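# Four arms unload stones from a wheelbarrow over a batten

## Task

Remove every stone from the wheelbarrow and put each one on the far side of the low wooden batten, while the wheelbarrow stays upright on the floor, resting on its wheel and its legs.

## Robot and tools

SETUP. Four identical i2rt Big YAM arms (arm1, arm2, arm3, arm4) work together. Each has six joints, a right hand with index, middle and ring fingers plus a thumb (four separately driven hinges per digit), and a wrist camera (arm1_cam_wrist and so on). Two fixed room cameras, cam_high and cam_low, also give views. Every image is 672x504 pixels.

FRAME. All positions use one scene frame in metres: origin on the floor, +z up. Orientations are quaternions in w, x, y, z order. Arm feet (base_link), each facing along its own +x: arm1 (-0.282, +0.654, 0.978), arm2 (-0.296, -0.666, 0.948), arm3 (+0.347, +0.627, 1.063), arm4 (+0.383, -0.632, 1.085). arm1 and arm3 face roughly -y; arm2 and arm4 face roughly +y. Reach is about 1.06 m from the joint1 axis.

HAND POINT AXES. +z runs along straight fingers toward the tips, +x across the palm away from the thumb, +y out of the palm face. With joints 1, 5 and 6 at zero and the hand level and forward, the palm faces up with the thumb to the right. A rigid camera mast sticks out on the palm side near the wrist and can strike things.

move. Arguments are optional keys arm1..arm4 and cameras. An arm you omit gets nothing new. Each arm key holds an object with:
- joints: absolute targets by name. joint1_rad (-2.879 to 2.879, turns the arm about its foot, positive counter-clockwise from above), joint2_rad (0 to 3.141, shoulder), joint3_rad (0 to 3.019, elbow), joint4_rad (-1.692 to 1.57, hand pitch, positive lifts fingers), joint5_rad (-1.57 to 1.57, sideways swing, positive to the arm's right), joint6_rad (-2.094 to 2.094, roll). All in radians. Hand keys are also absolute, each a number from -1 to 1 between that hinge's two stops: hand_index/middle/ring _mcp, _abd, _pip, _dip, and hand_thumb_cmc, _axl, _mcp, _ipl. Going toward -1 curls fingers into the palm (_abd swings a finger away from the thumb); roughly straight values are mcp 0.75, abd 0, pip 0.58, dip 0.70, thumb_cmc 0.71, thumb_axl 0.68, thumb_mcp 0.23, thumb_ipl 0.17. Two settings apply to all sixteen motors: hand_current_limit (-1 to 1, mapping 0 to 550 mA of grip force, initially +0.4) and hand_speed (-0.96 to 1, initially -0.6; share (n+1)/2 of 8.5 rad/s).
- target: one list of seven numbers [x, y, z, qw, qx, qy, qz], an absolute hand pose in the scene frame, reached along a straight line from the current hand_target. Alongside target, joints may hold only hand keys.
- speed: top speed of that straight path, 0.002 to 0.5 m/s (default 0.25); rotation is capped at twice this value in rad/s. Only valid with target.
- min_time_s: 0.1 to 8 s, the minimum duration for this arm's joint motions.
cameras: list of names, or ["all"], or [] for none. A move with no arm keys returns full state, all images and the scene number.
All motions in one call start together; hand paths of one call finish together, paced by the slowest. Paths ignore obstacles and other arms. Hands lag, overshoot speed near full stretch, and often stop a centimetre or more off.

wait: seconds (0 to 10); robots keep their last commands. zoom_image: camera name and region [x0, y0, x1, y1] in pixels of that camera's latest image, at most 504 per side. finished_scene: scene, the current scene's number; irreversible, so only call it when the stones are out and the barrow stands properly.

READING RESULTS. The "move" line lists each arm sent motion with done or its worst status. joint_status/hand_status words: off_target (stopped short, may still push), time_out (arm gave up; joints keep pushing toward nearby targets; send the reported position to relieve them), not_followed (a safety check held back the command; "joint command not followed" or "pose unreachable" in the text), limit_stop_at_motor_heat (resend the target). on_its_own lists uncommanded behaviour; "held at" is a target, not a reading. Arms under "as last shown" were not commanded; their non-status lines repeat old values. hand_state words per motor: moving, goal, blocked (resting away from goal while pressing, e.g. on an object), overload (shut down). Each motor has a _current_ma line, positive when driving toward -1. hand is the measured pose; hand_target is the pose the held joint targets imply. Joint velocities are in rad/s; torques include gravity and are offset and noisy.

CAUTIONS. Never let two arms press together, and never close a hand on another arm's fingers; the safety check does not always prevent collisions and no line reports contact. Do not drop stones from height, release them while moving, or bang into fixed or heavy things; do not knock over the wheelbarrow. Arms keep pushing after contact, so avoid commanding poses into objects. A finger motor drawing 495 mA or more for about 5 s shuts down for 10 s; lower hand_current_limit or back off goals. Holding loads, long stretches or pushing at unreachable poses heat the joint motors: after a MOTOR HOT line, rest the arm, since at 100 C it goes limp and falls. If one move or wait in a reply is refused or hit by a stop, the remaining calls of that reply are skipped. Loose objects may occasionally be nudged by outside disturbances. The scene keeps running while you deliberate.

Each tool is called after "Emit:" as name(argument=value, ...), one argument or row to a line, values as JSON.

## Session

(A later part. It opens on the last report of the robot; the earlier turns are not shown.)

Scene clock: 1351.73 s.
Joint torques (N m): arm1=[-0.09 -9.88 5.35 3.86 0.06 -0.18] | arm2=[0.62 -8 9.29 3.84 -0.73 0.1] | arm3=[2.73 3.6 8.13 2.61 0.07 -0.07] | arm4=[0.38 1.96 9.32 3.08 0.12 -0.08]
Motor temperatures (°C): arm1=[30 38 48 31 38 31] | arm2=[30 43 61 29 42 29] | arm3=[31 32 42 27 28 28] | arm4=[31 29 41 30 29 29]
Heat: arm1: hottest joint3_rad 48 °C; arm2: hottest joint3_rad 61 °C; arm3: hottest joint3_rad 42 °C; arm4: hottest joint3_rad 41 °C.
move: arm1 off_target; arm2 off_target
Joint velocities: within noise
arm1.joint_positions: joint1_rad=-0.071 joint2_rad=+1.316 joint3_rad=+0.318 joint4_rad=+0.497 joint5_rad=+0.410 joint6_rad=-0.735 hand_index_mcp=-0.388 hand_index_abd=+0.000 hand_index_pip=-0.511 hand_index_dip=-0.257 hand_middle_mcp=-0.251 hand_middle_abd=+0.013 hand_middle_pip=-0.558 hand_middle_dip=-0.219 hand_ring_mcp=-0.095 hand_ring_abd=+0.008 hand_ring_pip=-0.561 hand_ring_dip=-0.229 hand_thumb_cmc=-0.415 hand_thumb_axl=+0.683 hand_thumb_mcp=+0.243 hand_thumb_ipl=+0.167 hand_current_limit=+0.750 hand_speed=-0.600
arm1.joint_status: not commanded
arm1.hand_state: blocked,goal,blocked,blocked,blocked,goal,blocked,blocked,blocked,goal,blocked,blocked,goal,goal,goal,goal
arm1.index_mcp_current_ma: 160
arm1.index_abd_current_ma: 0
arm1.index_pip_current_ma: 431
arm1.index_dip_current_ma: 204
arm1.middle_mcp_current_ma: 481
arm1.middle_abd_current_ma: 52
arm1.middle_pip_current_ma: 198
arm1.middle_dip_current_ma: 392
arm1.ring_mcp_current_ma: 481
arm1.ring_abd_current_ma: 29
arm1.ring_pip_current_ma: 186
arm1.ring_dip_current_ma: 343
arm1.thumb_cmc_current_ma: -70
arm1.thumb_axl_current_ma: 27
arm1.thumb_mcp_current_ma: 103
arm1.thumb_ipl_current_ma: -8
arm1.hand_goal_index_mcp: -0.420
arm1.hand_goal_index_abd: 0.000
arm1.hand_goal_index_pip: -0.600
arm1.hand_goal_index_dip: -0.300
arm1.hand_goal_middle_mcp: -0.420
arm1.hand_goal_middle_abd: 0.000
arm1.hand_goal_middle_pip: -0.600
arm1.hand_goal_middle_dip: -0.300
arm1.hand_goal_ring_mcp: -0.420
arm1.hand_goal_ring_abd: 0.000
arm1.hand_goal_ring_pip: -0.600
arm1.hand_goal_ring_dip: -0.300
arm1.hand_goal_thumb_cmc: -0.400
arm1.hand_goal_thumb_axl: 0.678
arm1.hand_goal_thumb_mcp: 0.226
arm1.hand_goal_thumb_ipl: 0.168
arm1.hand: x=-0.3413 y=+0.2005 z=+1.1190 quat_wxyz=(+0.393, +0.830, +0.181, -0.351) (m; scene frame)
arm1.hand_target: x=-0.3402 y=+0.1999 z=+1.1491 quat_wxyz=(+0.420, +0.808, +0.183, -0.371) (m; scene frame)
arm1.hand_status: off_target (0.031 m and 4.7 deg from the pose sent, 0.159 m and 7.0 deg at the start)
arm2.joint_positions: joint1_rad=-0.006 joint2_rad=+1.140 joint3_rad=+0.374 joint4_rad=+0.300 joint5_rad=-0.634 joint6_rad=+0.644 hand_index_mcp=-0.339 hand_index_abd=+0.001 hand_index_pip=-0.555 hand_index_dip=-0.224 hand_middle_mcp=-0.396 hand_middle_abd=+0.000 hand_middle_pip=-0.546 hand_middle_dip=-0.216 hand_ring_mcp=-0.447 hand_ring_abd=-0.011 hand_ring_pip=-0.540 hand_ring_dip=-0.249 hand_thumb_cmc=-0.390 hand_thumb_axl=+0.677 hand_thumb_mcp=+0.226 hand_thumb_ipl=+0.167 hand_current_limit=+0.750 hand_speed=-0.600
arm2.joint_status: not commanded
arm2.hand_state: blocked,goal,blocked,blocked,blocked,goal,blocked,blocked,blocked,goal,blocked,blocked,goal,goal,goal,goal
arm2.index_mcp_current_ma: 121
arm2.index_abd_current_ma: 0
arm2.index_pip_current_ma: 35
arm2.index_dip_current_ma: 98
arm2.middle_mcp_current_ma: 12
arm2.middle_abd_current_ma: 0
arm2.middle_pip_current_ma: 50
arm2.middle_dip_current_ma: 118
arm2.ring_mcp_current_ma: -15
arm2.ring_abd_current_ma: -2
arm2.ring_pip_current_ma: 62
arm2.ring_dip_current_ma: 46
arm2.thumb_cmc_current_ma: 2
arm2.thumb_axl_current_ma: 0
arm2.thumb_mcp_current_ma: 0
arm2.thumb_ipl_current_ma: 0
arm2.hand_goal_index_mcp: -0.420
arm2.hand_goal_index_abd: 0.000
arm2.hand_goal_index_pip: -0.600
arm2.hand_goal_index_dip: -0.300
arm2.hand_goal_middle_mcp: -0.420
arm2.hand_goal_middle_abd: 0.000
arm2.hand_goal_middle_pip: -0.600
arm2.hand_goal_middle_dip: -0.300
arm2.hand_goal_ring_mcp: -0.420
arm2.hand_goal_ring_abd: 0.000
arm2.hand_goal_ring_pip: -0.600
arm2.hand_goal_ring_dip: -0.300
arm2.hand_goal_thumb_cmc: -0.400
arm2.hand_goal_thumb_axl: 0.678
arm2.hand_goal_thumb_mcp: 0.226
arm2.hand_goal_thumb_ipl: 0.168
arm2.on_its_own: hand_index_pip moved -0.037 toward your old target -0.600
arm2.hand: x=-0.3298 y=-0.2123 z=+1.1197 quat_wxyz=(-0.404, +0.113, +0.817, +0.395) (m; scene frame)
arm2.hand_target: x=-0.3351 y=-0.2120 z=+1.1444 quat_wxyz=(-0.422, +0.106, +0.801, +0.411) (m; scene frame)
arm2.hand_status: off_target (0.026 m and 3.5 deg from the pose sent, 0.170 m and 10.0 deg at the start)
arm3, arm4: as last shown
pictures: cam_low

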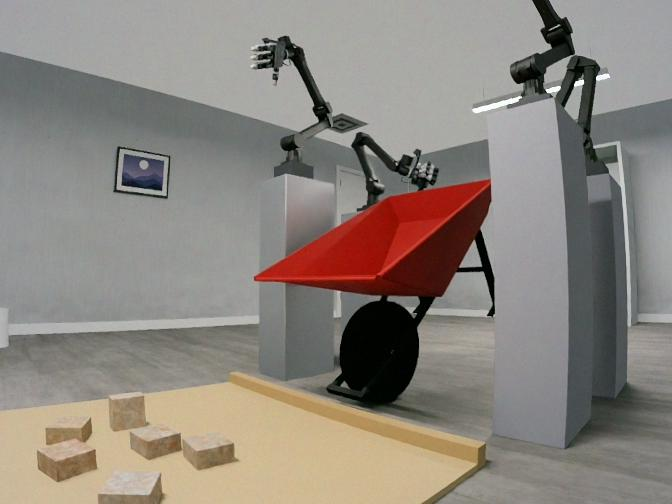

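Emit:
move(
  arm1={"target": [-0.51, 0.2, 0.975, 0.387, 0.861, 0.078, -0.32], "speed": 0.12},
  arm2={"target": [-0.495, -0.208, 0.97, -0.355, 0.044, 0.848, 0.391], "speed": 0.12},
)

Emit:
move(
  arm1={"target": [-0.6, 0.198, 0.8, 0.374, 0.892, 0.041, -0.251], "speed": 0.12},
  arm2={"target": [-0.583, -0.207, 0.8, -0.282, 0.018, 0.875, 0.393], "speed": 0.12},
  cameras=["cam_low"],
)

Scene clock: 1360.10 s.
Joint torques (N m): arm1=[-1.2 -14.74 0.47 5.38 0.08 0.06] | arm2=[1.55 -13.39 2.22 5.48 -0.31 0.02] | arm3=[2.73 3.37 8.34 2.55 0.05 -0.08] | arm4=[0.38 1.96 9.33 3.14 0.12 -0.08]
Motor temperatures (°C): arm1=[30 38 46 31 38 30] | arm2=[30 42 58 29 40 29] | arm3=[31 32 42 27 28 28] | arm4=[31 29 41 30 29 29]
Heat: arm1: hottest joint3_rad 46 °C; arm2: hottest joint3_rad 58 °C; arm3: hottest joint3_rad 42 °C; arm4: hottest joint3_rad 41 °C.
move: arm1 off_target; arm2 off_target
Joint velocities: within noise
arm1.joint_positions: joint1_rad=-0.515 joint2_rad=+2.108 joint3_rad=+0.472 joint4_rad=+0.999 joint5_rad=+0.070 joint6_rad=-0.732 hand_index_mcp=-0.380 hand_index_abd=+0.005 hand_index_pip=-0.522 hand_index_dip=-0.257 hand_middle_mcp=-0.289 hand_middle_abd=+0.014 hand_middle_pip=-0.564 hand_middle_dip=-0.222 hand_ring_mcp=-0.188 hand_ring_abd=+0.009 hand_ring_pip=-0.563 hand_ring_dip=-0.241 hand_thumb_cmc=-0.407 hand_thumb_axl=+0.683 hand_thumb_mcp=+0.228 hand_thumb_ipl=+0.167 hand_current_limit=+0.750 hand_speed=-0.600
arm1.joint_status: not commanded
arm1.hand_state: blocked,goal,blocked,blocked,blocked,goal,blocked,blocked,blocked,goal,blocked,blocked,goal,goal,goal,goal
arm1.index_mcp_current_ma: 203
arm1.index_abd_current_ma: 18
arm1.index_pip_current_ma: 373
arm1.index_dip_current_ma: 204
arm1.middle_mcp_current_ma: 481
arm1.middle_abd_current_ma: 54
arm1.middle_pip_current_ma: 170
arm1.middle_dip_current_ma: 379
arm1.ring_mcp_current_ma: 481
arm1.ring_abd_current_ma: 34
arm1.ring_pip_current_ma: 172
arm1.ring_dip_current_ma: 281
arm1.thumb_cmc_current_ma: -30
arm1.thumb_axl_current_ma: 26
arm1.thumb_mcp_current_ma: 9
arm1.thumb_ipl_current_ma: -8
arm1.hand_goal_index_mcp: -0.420
arm1.hand_goal_index_abd: 0.000
arm1.hand_goal_index_pip: -0.600
arm1.hand_goal_index_dip: -0.300
arm1.hand_goal_middle_mcp: -0.420
arm1.hand_goal_middle_abd: 0.000
arm1.hand_goal_middle_pip: -0.600
arm1.hand_goal_middle_dip: -0.300
arm1.hand_goal_ring_mcp: -0.420
arm1.hand_goal_ring_abd: 0.000
arm1.hand_goal_ring_pip: -0.600
arm1.hand_goal_ring_dip: -0.300
arm1.hand_goal_thumb_cmc: -0.400
arm1.hand_goal_thumb_axl: 0.678
arm1.hand_goal_thumb_mcp: 0.226
arm1.hand_goal_thumb_ipl: 0.168
arm1.hand: x=-0.4963 y=+0.2050 z=+0.9303 quat_wxyz=(+0.349, +0.889, +0.086, -0.283) (m; scene frame)
arm1.hand_target: x=-0.5094 y=+0.2006 z=+0.9729 quat_wxyz=(+0.386, +0.862, +0.078, -0.320) (m; scene frame)
arm1.hand_status: off_target (0.047 m and 7.0 deg from the pose sent, 0.222 m and 12.9 deg at the start)
arm2.joint_positions: joint1_rad=+0.489 joint2_rad=+1.918 joint3_rad=+0.424 joint4_rad=+0.922 joint5_rad=-0.168 joint6_rad=+0.674 hand_index_mcp=-0.335 hand_index_abd=-0.001 hand_index_pip=-0.566 hand_index_dip=-0.224 hand_middle_mcp=-0.401 hand_middle_abd=-0.001 hand_middle_pip=-0.546 hand_middle_dip=-0.216 hand_ring_mcp=-0.458 hand_ring_abd=-0.011 hand_ring_pip=-0.533 hand_ring_dip=-0.246 hand_thumb_cmc=-0.390 hand_thumb_axl=+0.677 hand_thumb_mcp=+0.225 hand_thumb_ipl=+0.167 hand_current_limit=+0.750 hand_speed=-0.600
arm2.joint_status: not commanded
arm2.hand_state: blocked,goal,blocked,blocked,goal,goal,blocked,blocked,blocked,goal,blocked,blocked,goal,goal,goal,goal
arm2.index_mcp_current_ma: 133
arm2.index_abd_current_ma: 0
arm2.index_pip_current_ma: 21
arm2.index_dip_current_ma: 97
arm2.middle_mcp_current_ma: 7
arm2.middle_abd_current_ma: 0
arm2.middle_pip_current_ma: 50
arm2.middle_dip_current_ma: 118
arm2.ring_mcp_current_ma: -29
arm2.ring_abd_current_ma: -2
arm2.ring_pip_current_ma: 76
arm2.ring_dip_current_ma: 50
arm2.thumb_cmc_current_ma: 2
arm2.thumb_axl_current_ma: 0
arm2.thumb_mcp_current_ma: 0
arm2.thumb_ipl_current_ma: 0
arm2.hand_goal_index_mcp: -0.420
arm2.hand_goal_index_abd: 0.000
arm2.hand_goal_index_pip: -0.600
arm2.hand_goal_index_dip: -0.300
arm2.hand_goal_middle_mcp: -0.420
arm2.hand_goal_middle_abd: 0.000
arm2.hand_goal_middle_pip: -0.600
arm2.hand_goal_middle_dip: -0.300
arm2.hand_goal_ring_mcp: -0.420
arm2.hand_goal_ring_abd: 0.000
arm2.hand_goal_ring_pip: -0.600
arm2.hand_goal_ring_dip: -0.300
arm2.hand_goal_thumb_cmc: -0.400
arm2.hand_goal_thumb_axl: 0.678
arm2.hand_goal_thumb_mcp: 0.226
arm2.hand_goal_thumb_ipl: 0.168
arm2.hand: x=-0.4794 y=-0.2114 z=+0.9350 quat_wxyz=(-0.320, +0.050, +0.874, +0.362) (m; scene frame)
arm2.hand_target: x=-0.4945 y=-0.2082 z=+0.9690 quat_wxyz=(-0.355, +0.044, +0.848, +0.390) (m; scene frame)
arm2.hand_status: off_target (0.038 m and 6.1 deg from the pose sent, 0.223 m and 10.3 deg at the start)
arm3, arm4: as last shown
pictures: none

Scene clock: 1362.27 s.
Joint torques (N m): arm1=[-1.44 -17.85 -0.69 4.4 -0.38 -0.02] | arm2=[2.02 -17.38 -1.13 5.48 0.24 -0.03] | arm3=[2.73 3.49 8.27 2.55 0.02 -0.06] | arm4=[0.26 1.96 9.26 3.04 0.11 -0.08]
Motor temperatures (°C): arm1=[30 38 45 31 38 30] | arm2=[30 42 57 29 40 29] | arm3=[31 32 42 27 28 28] | arm4=[31 29 41 30 29 29]
Heat: arm1: hottest joint3_rad 45 °C; arm2: hottest joint3_rad 57 °C; arm3: hottest joint3_rad 42 °C; arm4: hottest joint3_rad 41 °C.
move: arm1 off_target; arm2 off_target
Joint velocities: within noise
arm1.joint_positions: joint1_rad=-0.720 joint2_rad=+2.629 joint3_rad=+0.837 joint4_rad=+1.042 joint5_rad=-0.139 joint6_rad=-0.734 hand_index_mcp=-0.376 hand_index_abd=+0.005 hand_index_pip=-0.527 hand_index_dip=-0.257 hand_middle_mcp=-0.312 hand_middle_abd=+0.014 hand_middle_pip=-0.564 hand_middle_dip=-0.226 hand_ring_mcp=-0.235 hand_ring_abd=+0.006 hand_ring_pip=-0.563 hand_ring_dip=-0.247 hand_thumb_cmc=-0.405 hand_thumb_axl=+0.681 hand_thumb_mcp=+0.224 hand_thumb_ipl=+0.167 hand_current_limit=+0.750 hand_speed=-0.600
arm1.joint_status: not commanded
arm1.hand_state: blocked,goal,blocked,blocked,blocked,goal,blocked,blocked,blocked,goal,blocked,blocked,goal,goal,goal,goal
arm1.index_mcp_current_ma: 223
arm1.index_abd_current_ma: 18
arm1.index_pip_current_ma: 349
arm1.index_dip_current_ma: 204
arm1.middle_mcp_current_ma: 481
arm1.middle_abd_current_ma: 54
arm1.middle_pip_current_ma: 170
arm1.middle_dip_current_ma: 359
arm1.ring_mcp_current_ma: 481
arm1.ring_abd_current_ma: 24
arm1.ring_pip_current_ma: 175
arm1.ring_dip_current_ma: 255
arm1.thumb_cmc_current_ma: -21
arm1.thumb_axl_current_ma: 16
arm1.thumb_mcp_current_ma: -10
arm1.thumb_ipl_current_ma: -8
arm1.hand_goal_index_mcp: -0.420
arm1.hand_goal_index_abd: 0.000
arm1.hand_goal_index_pip: -0.600
arm1.hand_goal_index_dip: -0.300
arm1.hand_goal_middle_mcp: -0.420
arm1.hand_goal_middle_abd: 0.000
arm1.hand_goal_middle_pip: -0.600
arm1.hand_goal_middle_dip: -0.300
arm1.hand_goal_ring_mcp: -0.420
arm1.hand_goal_ring_abd: 0.000
arm1.hand_goal_ring_pip: -0.600
arm1.hand_goal_ring_dip: -0.300
arm1.hand_goal_thumb_cmc: -0.400
arm1.hand_goal_thumb_axl: 0.678
arm1.hand_goal_thumb_mcp: 0.226
arm1.hand_goal_thumb_ipl: 0.168
arm1.hand: x=-0.5764 y=+0.2091 z=+0.7534 quat_wxyz=(+0.341, +0.915, +0.039, -0.211) (m; scene frame)
arm1.hand_target: x=-0.5994 y=+0.1986 z=+0.7979 quat_wxyz=(+0.373, +0.892, +0.041, -0.252) (m; scene frame)
arm1.hand_status: off_target (0.053 m and 6.5 deg from the pose sent, 0.167 m and 7.0 deg at the start)
arm2.joint_positions: joint1_rad=+0.717 joint2_rad=+2.515 joint3_rad=+0.762 joint4_rad=+1.082 joint5_rad=+0.101 joint6_rad=+0.691 hand_index_mcp=-0.337 hand_index_abd=-0.001 hand_index_pip=-0.566 hand_index_dip=-0.224 hand_middle_mcp=-0.398 hand_middle_abd=-0.001 hand_middle_pip=-0.547 hand_middle_dip=-0.216 hand_ring_mcp=-0.449 hand_ring_abd=-0.011 hand_ring_pip=-0.533 hand_ring_dip=-0.246 hand_thumb_cmc=-0.390 hand_thumb_axl=+0.677 hand_thumb_mcp=+0.225 hand_thumb_ipl=+0.167 hand_current_limit=+0.750 hand_speed=-0.600
arm2.joint_status: not commanded
arm2.hand_state: blocked,goal,blocked,blocked,blocked,goal,blocked,blocked,blocked,goal,blocked,blocked,goal,goal,goal,goal
arm2.index_mcp_current_ma: 127
arm2.index_abd_current_ma: 0
arm2.index_pip_current_ma: 21
arm2.index_dip_current_ma: 97
arm2.middle_mcp_current_ma: 10
arm2.middle_abd_current_ma: 0
arm2.middle_pip_current_ma: 48
arm2.middle_dip_current_ma: 118
arm2.ring_mcp_current_ma: -17
arm2.ring_abd_current_ma: -2
arm2.ring_pip_current_ma: 76
arm2.ring_dip_current_ma: 50
arm2.thumb_cmc_current_ma: 2
arm2.thumb_axl_current_ma: 0
arm2.thumb_mcp_current_ma: 0
arm2.thumb_ipl_current_ma: 0
arm2.hand_goal_index_mcp: -0.420
arm2.hand_goal_index_abd: 0.000
arm2.hand_goal_index_pip: -0.600
arm2.hand_goal_index_dip: -0.300
arm2.hand_goal_middle_mcp: -0.420
arm2.hand_goal_middle_abd: 0.000
arm2.hand_goal_middle_pip: -0.600
arm2.hand_goal_middle_dip: -0.300
arm2.hand_goal_ring_mcp: -0.420
arm2.hand_goal_ring_abd: 0.000
arm2.hand_goal_ring_pip: -0.600
arm2.hand_goal_ring_dip: -0.300
arm2.hand_goal_thumb_cmc: -0.400
arm2.hand_goal_thumb_axl: 0.678
arm2.hand_goal_thumb_mcp: 0.226
arm2.hand_goal_thumb_ipl: 0.168
arm2.hand: x=-0.5596 y=-0.2107 z=+0.7603 quat_wxyz=(-0.243, +0.021, +0.899, +0.363) (m; scene frame)
arm2.hand_target: x=-0.5823 y=-0.2071 z=+0.7982 quat_wxyz=(-0.283, +0.018, +0.875, +0.392) (m; scene frame)
arm2.hand_status: off_target (0.046 m and 6.3 deg from the pose sent, 0.170 m and 6.7 deg at the start)
arm3, arm4: as last shown
pictures: cam_low

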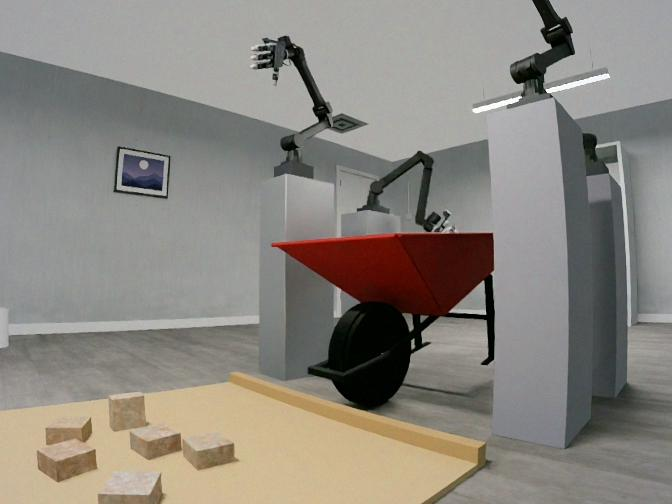

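Emit:
move(
  arm1={"target": [-0.64, 0.198, 0.66, 0.367, 0.909, 0.014, -0.197], "speed": 0.08},
  arm2={"target": [-0.62, -0.209, 0.66, -0.223, 0.002, 0.887, 0.404], "speed": 0.08},
)

Emit:
move(
  arm1={"target": [-0.665, 0.198, 0.585, 0.363, 0.915, -0.019, -0.181], "speed": 0.04},
  arm2={"target": [-0.643, -0.212, 0.59, -0.194, -0.038, 0.889, 0.413], "speed": 0.04},
  cameras=["cam_low"],
)

Scene clock: 1371.90 s.
Joint torques (N m): arm1=[-2.37 -18.26 -0.54 4.08 -0.38 -0.03] | arm2=[2.49 -18.49 -1.35 4.52 0.71 -0.02] | arm3=[2.61 3.37 8.27 2.61 0.07 -0.05] | arm4=[0.5 2.08 9.28 3.1 0.13 -0.07]
Motor temperatures (°C): arm1=[30 38 43 31 37 30] | arm2=[30 42 52 29 39 28] | arm3=[31 32 42 27 28 28] | arm4=[31 29 41 30 29 29]
Heat: arm1: hottest joint3_rad 43 °C; arm2: hottest joint3_rad 52 °C; arm3: hottest joint3_rad 42 °C; arm4: hottest joint3_rad 41 °C.
move: arm1 off_target; arm2 off_target
Joint velocities: within noise
arm1.joint_positions: joint1_rad=-0.786 joint2_rad=+2.949 joint3_rad=+1.182 joint4_rad=+0.933 joint5_rad=-0.242 joint6_rad=-0.716 hand_index_mcp=-0.375 hand_index_abd=+0.005 hand_index_pip=-0.531 hand_index_dip=-0.257 hand_middle_mcp=-0.314 hand_middle_abd=+0.014 hand_middle_pip=-0.564 hand_middle_dip=-0.226 hand_ring_mcp=-0.241 hand_ring_abd=+0.005 hand_ring_pip=-0.559 hand_ring_dip=-0.249 hand_thumb_cmc=-0.404 hand_thumb_axl=+0.680 hand_thumb_mcp=+0.224 hand_thumb_ipl=+0.167 hand_current_limit=+0.750 hand_speed=-0.600
arm1.joint_status: not commanded
arm1.hand_state: blocked,goal,blocked,blocked,blocked,goal,blocked,blocked,blocked,goal,blocked,blocked,goal,goal,goal,goal
arm1.index_mcp_current_ma: 226
arm1.index_abd_current_ma: 18
arm1.index_pip_current_ma: 331
arm1.index_dip_current_ma: 204
arm1.middle_mcp_current_ma: 481
arm1.middle_abd_current_ma: 54
arm1.middle_pip_current_ma: 170
arm1.middle_dip_current_ma: 356
arm1.ring_mcp_current_ma: 481
arm1.ring_abd_current_ma: 20
arm1.ring_pip_current_ma: 194
arm1.ring_dip_current_ma: 244
arm1.thumb_cmc_current_ma: -16
arm1.thumb_axl_current_ma: 12
arm1.thumb_mcp_current_ma: -11
arm1.thumb_ipl_current_ma: -8
arm1.hand_goal_index_mcp: -0.420
arm1.hand_goal_index_abd: 0.000
arm1.hand_goal_index_pip: -0.600
arm1.hand_goal_index_dip: -0.300
arm1.hand_goal_middle_mcp: -0.420
arm1.hand_goal_middle_abd: 0.000
arm1.hand_goal_middle_pip: -0.600
arm1.hand_goal_middle_dip: -0.300
arm1.hand_goal_ring_mcp: -0.420
arm1.hand_goal_ring_abd: 0.000
arm1.hand_goal_ring_pip: -0.600
arm1.hand_goal_ring_dip: -0.300
arm1.hand_goal_thumb_cmc: -0.400
arm1.hand_goal_thumb_axl: 0.678
arm1.hand_goal_thumb_mcp: 0.226
arm1.hand_goal_thumb_ipl: 0.168
arm1.hand: x=-0.6051 y=+0.2072 z=+0.6174 quat_wxyz=(+0.339, +0.928, +0.017, -0.157) (m; scene frame)
arm1.hand_target: x=-0.6395 y=+0.1983 z=+0.6579 quat_wxyz=(+0.366, +0.909, +0.014, -0.198) (m; scene frame)
arm1.hand_status: off_target (0.056 m and 6.1 deg from the pose sent, 0.114 m and 4.6 deg at the start)
arm2.joint_positions: joint1_rad=+0.806 joint2_rad=+2.887 joint3_rad=+1.105 joint4_rad=+1.061 joint5_rad=+0.246 joint6_rad=+0.679 hand_index_mcp=-0.337 hand_index_abd=-0.001 hand_index_pip=-0.562 hand_index_dip=-0.228 hand_middle_mcp=-0.390 hand_middle_abd=-0.001 hand_middle_pip=-0.547 hand_middle_dip=-0.216 hand_ring_mcp=-0.436 hand_ring_abd=-0.009 hand_ring_pip=-0.537 hand_ring_dip=-0.246 hand_thumb_cmc=-0.390 hand_thumb_axl=+0.677 hand_thumb_mcp=+0.225 hand_thumb_ipl=+0.167 hand_current_limit=+0.750 hand_speed=-0.600
arm2.joint_status: not commanded
arm2.hand_state: blocked,goal,blocked,blocked,blocked,goal,blocked,blocked,goal,goal,blocked,blocked,goal,goal,goal,goal
arm2.index_mcp_current_ma: 127
arm2.index_abd_current_ma: 0
arm2.index_pip_current_ma: 25
arm2.index_dip_current_ma: 88
arm2.middle_mcp_current_ma: 19
arm2.middle_abd_current_ma: 0
arm2.middle_pip_current_ma: 47
arm2.middle_dip_current_ma: 118
arm2.ring_mcp_current_ma: -6
arm2.ring_abd_current_ma: -1
arm2.ring_pip_current_ma: 67
arm2.ring_dip_current_ma: 50
arm2.thumb_cmc_current_ma: 2
arm2.thumb_axl_current_ma: 0
arm2.thumb_mcp_current_ma: 0
arm2.thumb_ipl_current_ma: 0
arm2.hand_goal_index_mcp: -0.420
arm2.hand_goal_index_abd: 0.000
arm2.hand_goal_index_pip: -0.600
arm2.hand_goal_index_dip: -0.300
arm2.hand_goal_middle_mcp: -0.420
arm2.hand_goal_middle_abd: 0.000
arm2.hand_goal_middle_pip: -0.600
arm2.hand_goal_middle_dip: -0.300
arm2.hand_goal_ring_mcp: -0.420
arm2.hand_goal_ring_abd: 0.000
arm2.hand_goal_ring_pip: -0.600
arm2.hand_goal_ring_dip: -0.300
arm2.hand_goal_thumb_cmc: -0.400
arm2.hand_goal_thumb_axl: 0.678
arm2.hand_goal_thumb_mcp: 0.226
arm2.hand_goal_thumb_ipl: 0.168
arm2.hand: x=-0.5901 y=-0.2128 z=+0.6244 quat_wxyz=(-0.190, +0.004, +0.906, +0.379) (m; scene frame)
arm2.hand_target: x=-0.6194 y=-0.2092 z=+0.6581 quat_wxyz=(-0.224, +0.002, +0.887, +0.403) (m; scene frame)
arm2.hand_status: off_target (0.047 m and 5.2 deg from the pose sent, 0.117 m and 5.8 deg at the start)
arm3, arm4: as last shown
pictures: none

Scene clock: 1374.33 s.
Joint torques (N m): arm1=[-3.6 -15.68 2.02 3.21 -0.05 0.13] | arm2=[2.26 -16.32 1.43 3.92 0.7 -0.48] | arm3=[2.43 3.78 8.23 2.63 0.05 -0.03] | arm4=[0.38 1.67 9.31 3.03 0.12 -0.08]
Motor temperatures (°C): arm1=[30 38 43 31 37 30] | arm2=[30 42 51 29 39 28] | arm3=[31 32 42 27 28 28] | arm4=[31 29 41 30 29 29]
Heat: arm1: hottest joint3_rad 43 °C; arm2: hottest joint3_rad 51 °C; arm3: hottest joint3_rad 42 °C; arm4: hottest joint3_rad 41 °C.
move: arm1 off_target; arm2 off_target
Joint velocities: within noise
arm1.joint_positions: joint1_rad=-0.799 joint2_rad=+3.078 joint3_rad=+1.367 joint4_rad=+0.877 joint5_rad=-0.261 joint6_rad=-0.689 hand_index_mcp=-0.367 hand_index_abd=+0.005 hand_index_pip=-0.538 hand_index_dip=-0.257 hand_middle_mcp=-0.330 hand_middle_abd=+0.008 hand_middle_pip=-0.557 hand_middle_dip=-0.238 hand_ring_mcp=-0.276 hand_ring_abd=+0.002 hand_ring_pip=-0.547 hand_ring_dip=-0.264 hand_thumb_cmc=-0.403 hand_thumb_axl=+0.680 hand_thumb_mcp=+0.224 hand_thumb_ipl=+0.167 hand_current_limit=+0.750 hand_speed=-0.600
arm1.joint_status: not commanded
arm1.hand_state: blocked,goal,blocked,blocked,blocked,goal,blocked,blocked,blocked,goal,blocked,blocked,goal,goal,goal,goal
arm1.index_mcp_current_ma: 267
arm1.index_abd_current_ma: 18
arm1.index_pip_current_ma: 297
arm1.index_dip_current_ma: 204
arm1.middle_mcp_current_ma: 462
arm1.middle_abd_current_ma: 32
arm1.middle_pip_current_ma: 205
arm1.middle_dip_current_ma: 296
arm1.ring_mcp_current_ma: 481
arm1.ring_abd_current_ma: 6
arm1.ring_pip_current_ma: 254
arm1.ring_dip_current_ma: 169
arm1.thumb_cmc_current_ma: -14
arm1.thumb_axl_current_ma: 10
arm1.thumb_mcp_current_ma: -11
arm1.thumb_ipl_current_ma: -8
arm1.hand_goal_index_mcp: -0.420
arm1.hand_goal_index_abd: 0.000
arm1.hand_goal_index_pip: -0.600
arm1.hand_goal_index_dip: -0.300
arm1.hand_goal_middle_mcp: -0.420
arm1.hand_goal_middle_abd: 0.000
arm1.hand_goal_middle_pip: -0.600
arm1.hand_goal_middle_dip: -0.300
arm1.hand_goal_ring_mcp: -0.420
arm1.hand_goal_ring_abd: 0.000
arm1.hand_goal_ring_pip: -0.600
arm1.hand_goal_ring_dip: -0.300
arm1.hand_goal_thumb_cmc: -0.400
arm1.hand_goal_thumb_axl: 0.678
arm1.hand_goal_thumb_mcp: 0.226
arm1.hand_goal_thumb_ipl: 0.168
arm1.hand: x=-0.6226 y=+0.1977 z=+0.5652 quat_wxyz=(+0.345, +0.927, +0.002, -0.147) (m; scene frame)
arm1.hand_target: x=-0.6639 y=+0.1993 z=+0.5852 quat_wxyz=(+0.362, +0.914, -0.019, -0.181) (m; scene frame)
arm1.hand_status: off_target (0.047 m and 5.2 deg from the pose sent, 0.069 m and 5.9 deg at the start)
arm2.joint_positions: joint1_rad=+0.844 joint2_rad=+3.037 joint3_rad=+1.279 joint4_rad=+1.024 joint5_rad=+0.294 joint6_rad=+0.659 hand_index_mcp=-0.346 hand_index_abd=-0.001 hand_index_pip=-0.562 hand_index_dip=-0.232 hand_middle_mcp=-0.384 hand_middle_abd=-0.001 hand_middle_pip=-0.554 hand_middle_dip=-0.216 hand_ring_mcp=-0.419 hand_ring_abd=-0.007 hand_ring_pip=-0.544 hand_ring_dip=-0.246 hand_thumb_cmc=-0.390 hand_thumb_axl=+0.677 hand_thumb_mcp=+0.225 hand_thumb_ipl=+0.167 hand_current_limit=+0.750 hand_speed=-0.600
arm2.joint_status: not commanded
arm2.hand_state: blocked,goal,blocked,blocked,blocked,goal,blocked,blocked,goal,goal,blocked,blocked,goal,goal,goal,goal
arm2.index_mcp_current_ma: 101
arm2.index_abd_current_ma: 0
arm2.index_pip_current_ma: 26
arm2.index_dip_current_ma: 78
arm2.middle_mcp_current_ma: 26
arm2.middle_abd_current_ma: 0
arm2.middle_pip_current_ma: 37
arm2.middle_dip_current_ma: 118
arm2.ring_mcp_current_ma: 0
arm2.ring_abd_current_ma: -1
arm2.ring_pip_current_ma: 53
arm2.ring_dip_current_ma: 50
arm2.thumb_cmc_current_ma: 2
arm2.thumb_axl_current_ma: 0
arm2.thumb_mcp_current_ma: 0
arm2.thumb_ipl_current_ma: 0
arm2.hand_goal_index_mcp: -0.420
arm2.hand_goal_index_abd: 0.000
arm2.hand_goal_index_pip: -0.600
arm2.hand_goal_index_dip: -0.300
arm2.hand_goal_middle_mcp: -0.420
arm2.hand_goal_middle_abd: 0.000
arm2.hand_goal_middle_pip: -0.600
arm2.hand_goal_middle_dip: -0.300
arm2.hand_goal_ring_mcp: -0.420
arm2.hand_goal_ring_abd: 0.000
arm2.hand_goal_ring_pip: -0.600
arm2.hand_goal_ring_dip: -0.300
arm2.hand_goal_thumb_cmc: -0.400
arm2.hand_goal_thumb_axl: 0.678
arm2.hand_goal_thumb_mcp: 0.226
arm2.hand_goal_thumb_ipl: 0.168
arm2.hand: x=-0.6068 y=-0.2163 z=+0.5672 quat_wxyz=(-0.173, -0.014, +0.906, +0.387) (m; scene frame)
arm2.hand_target: x=-0.6423 y=-0.2130 z=+0.5898 quat_wxyz=(-0.194, -0.037, +0.889, +0.413) (m; scene frame)
arm2.hand_status: off_target (0.043 m and 5.1 deg from the pose sent, 0.063 m and 6.4 deg at the start)
arm3, arm4: as last shown
pictures: cam_low

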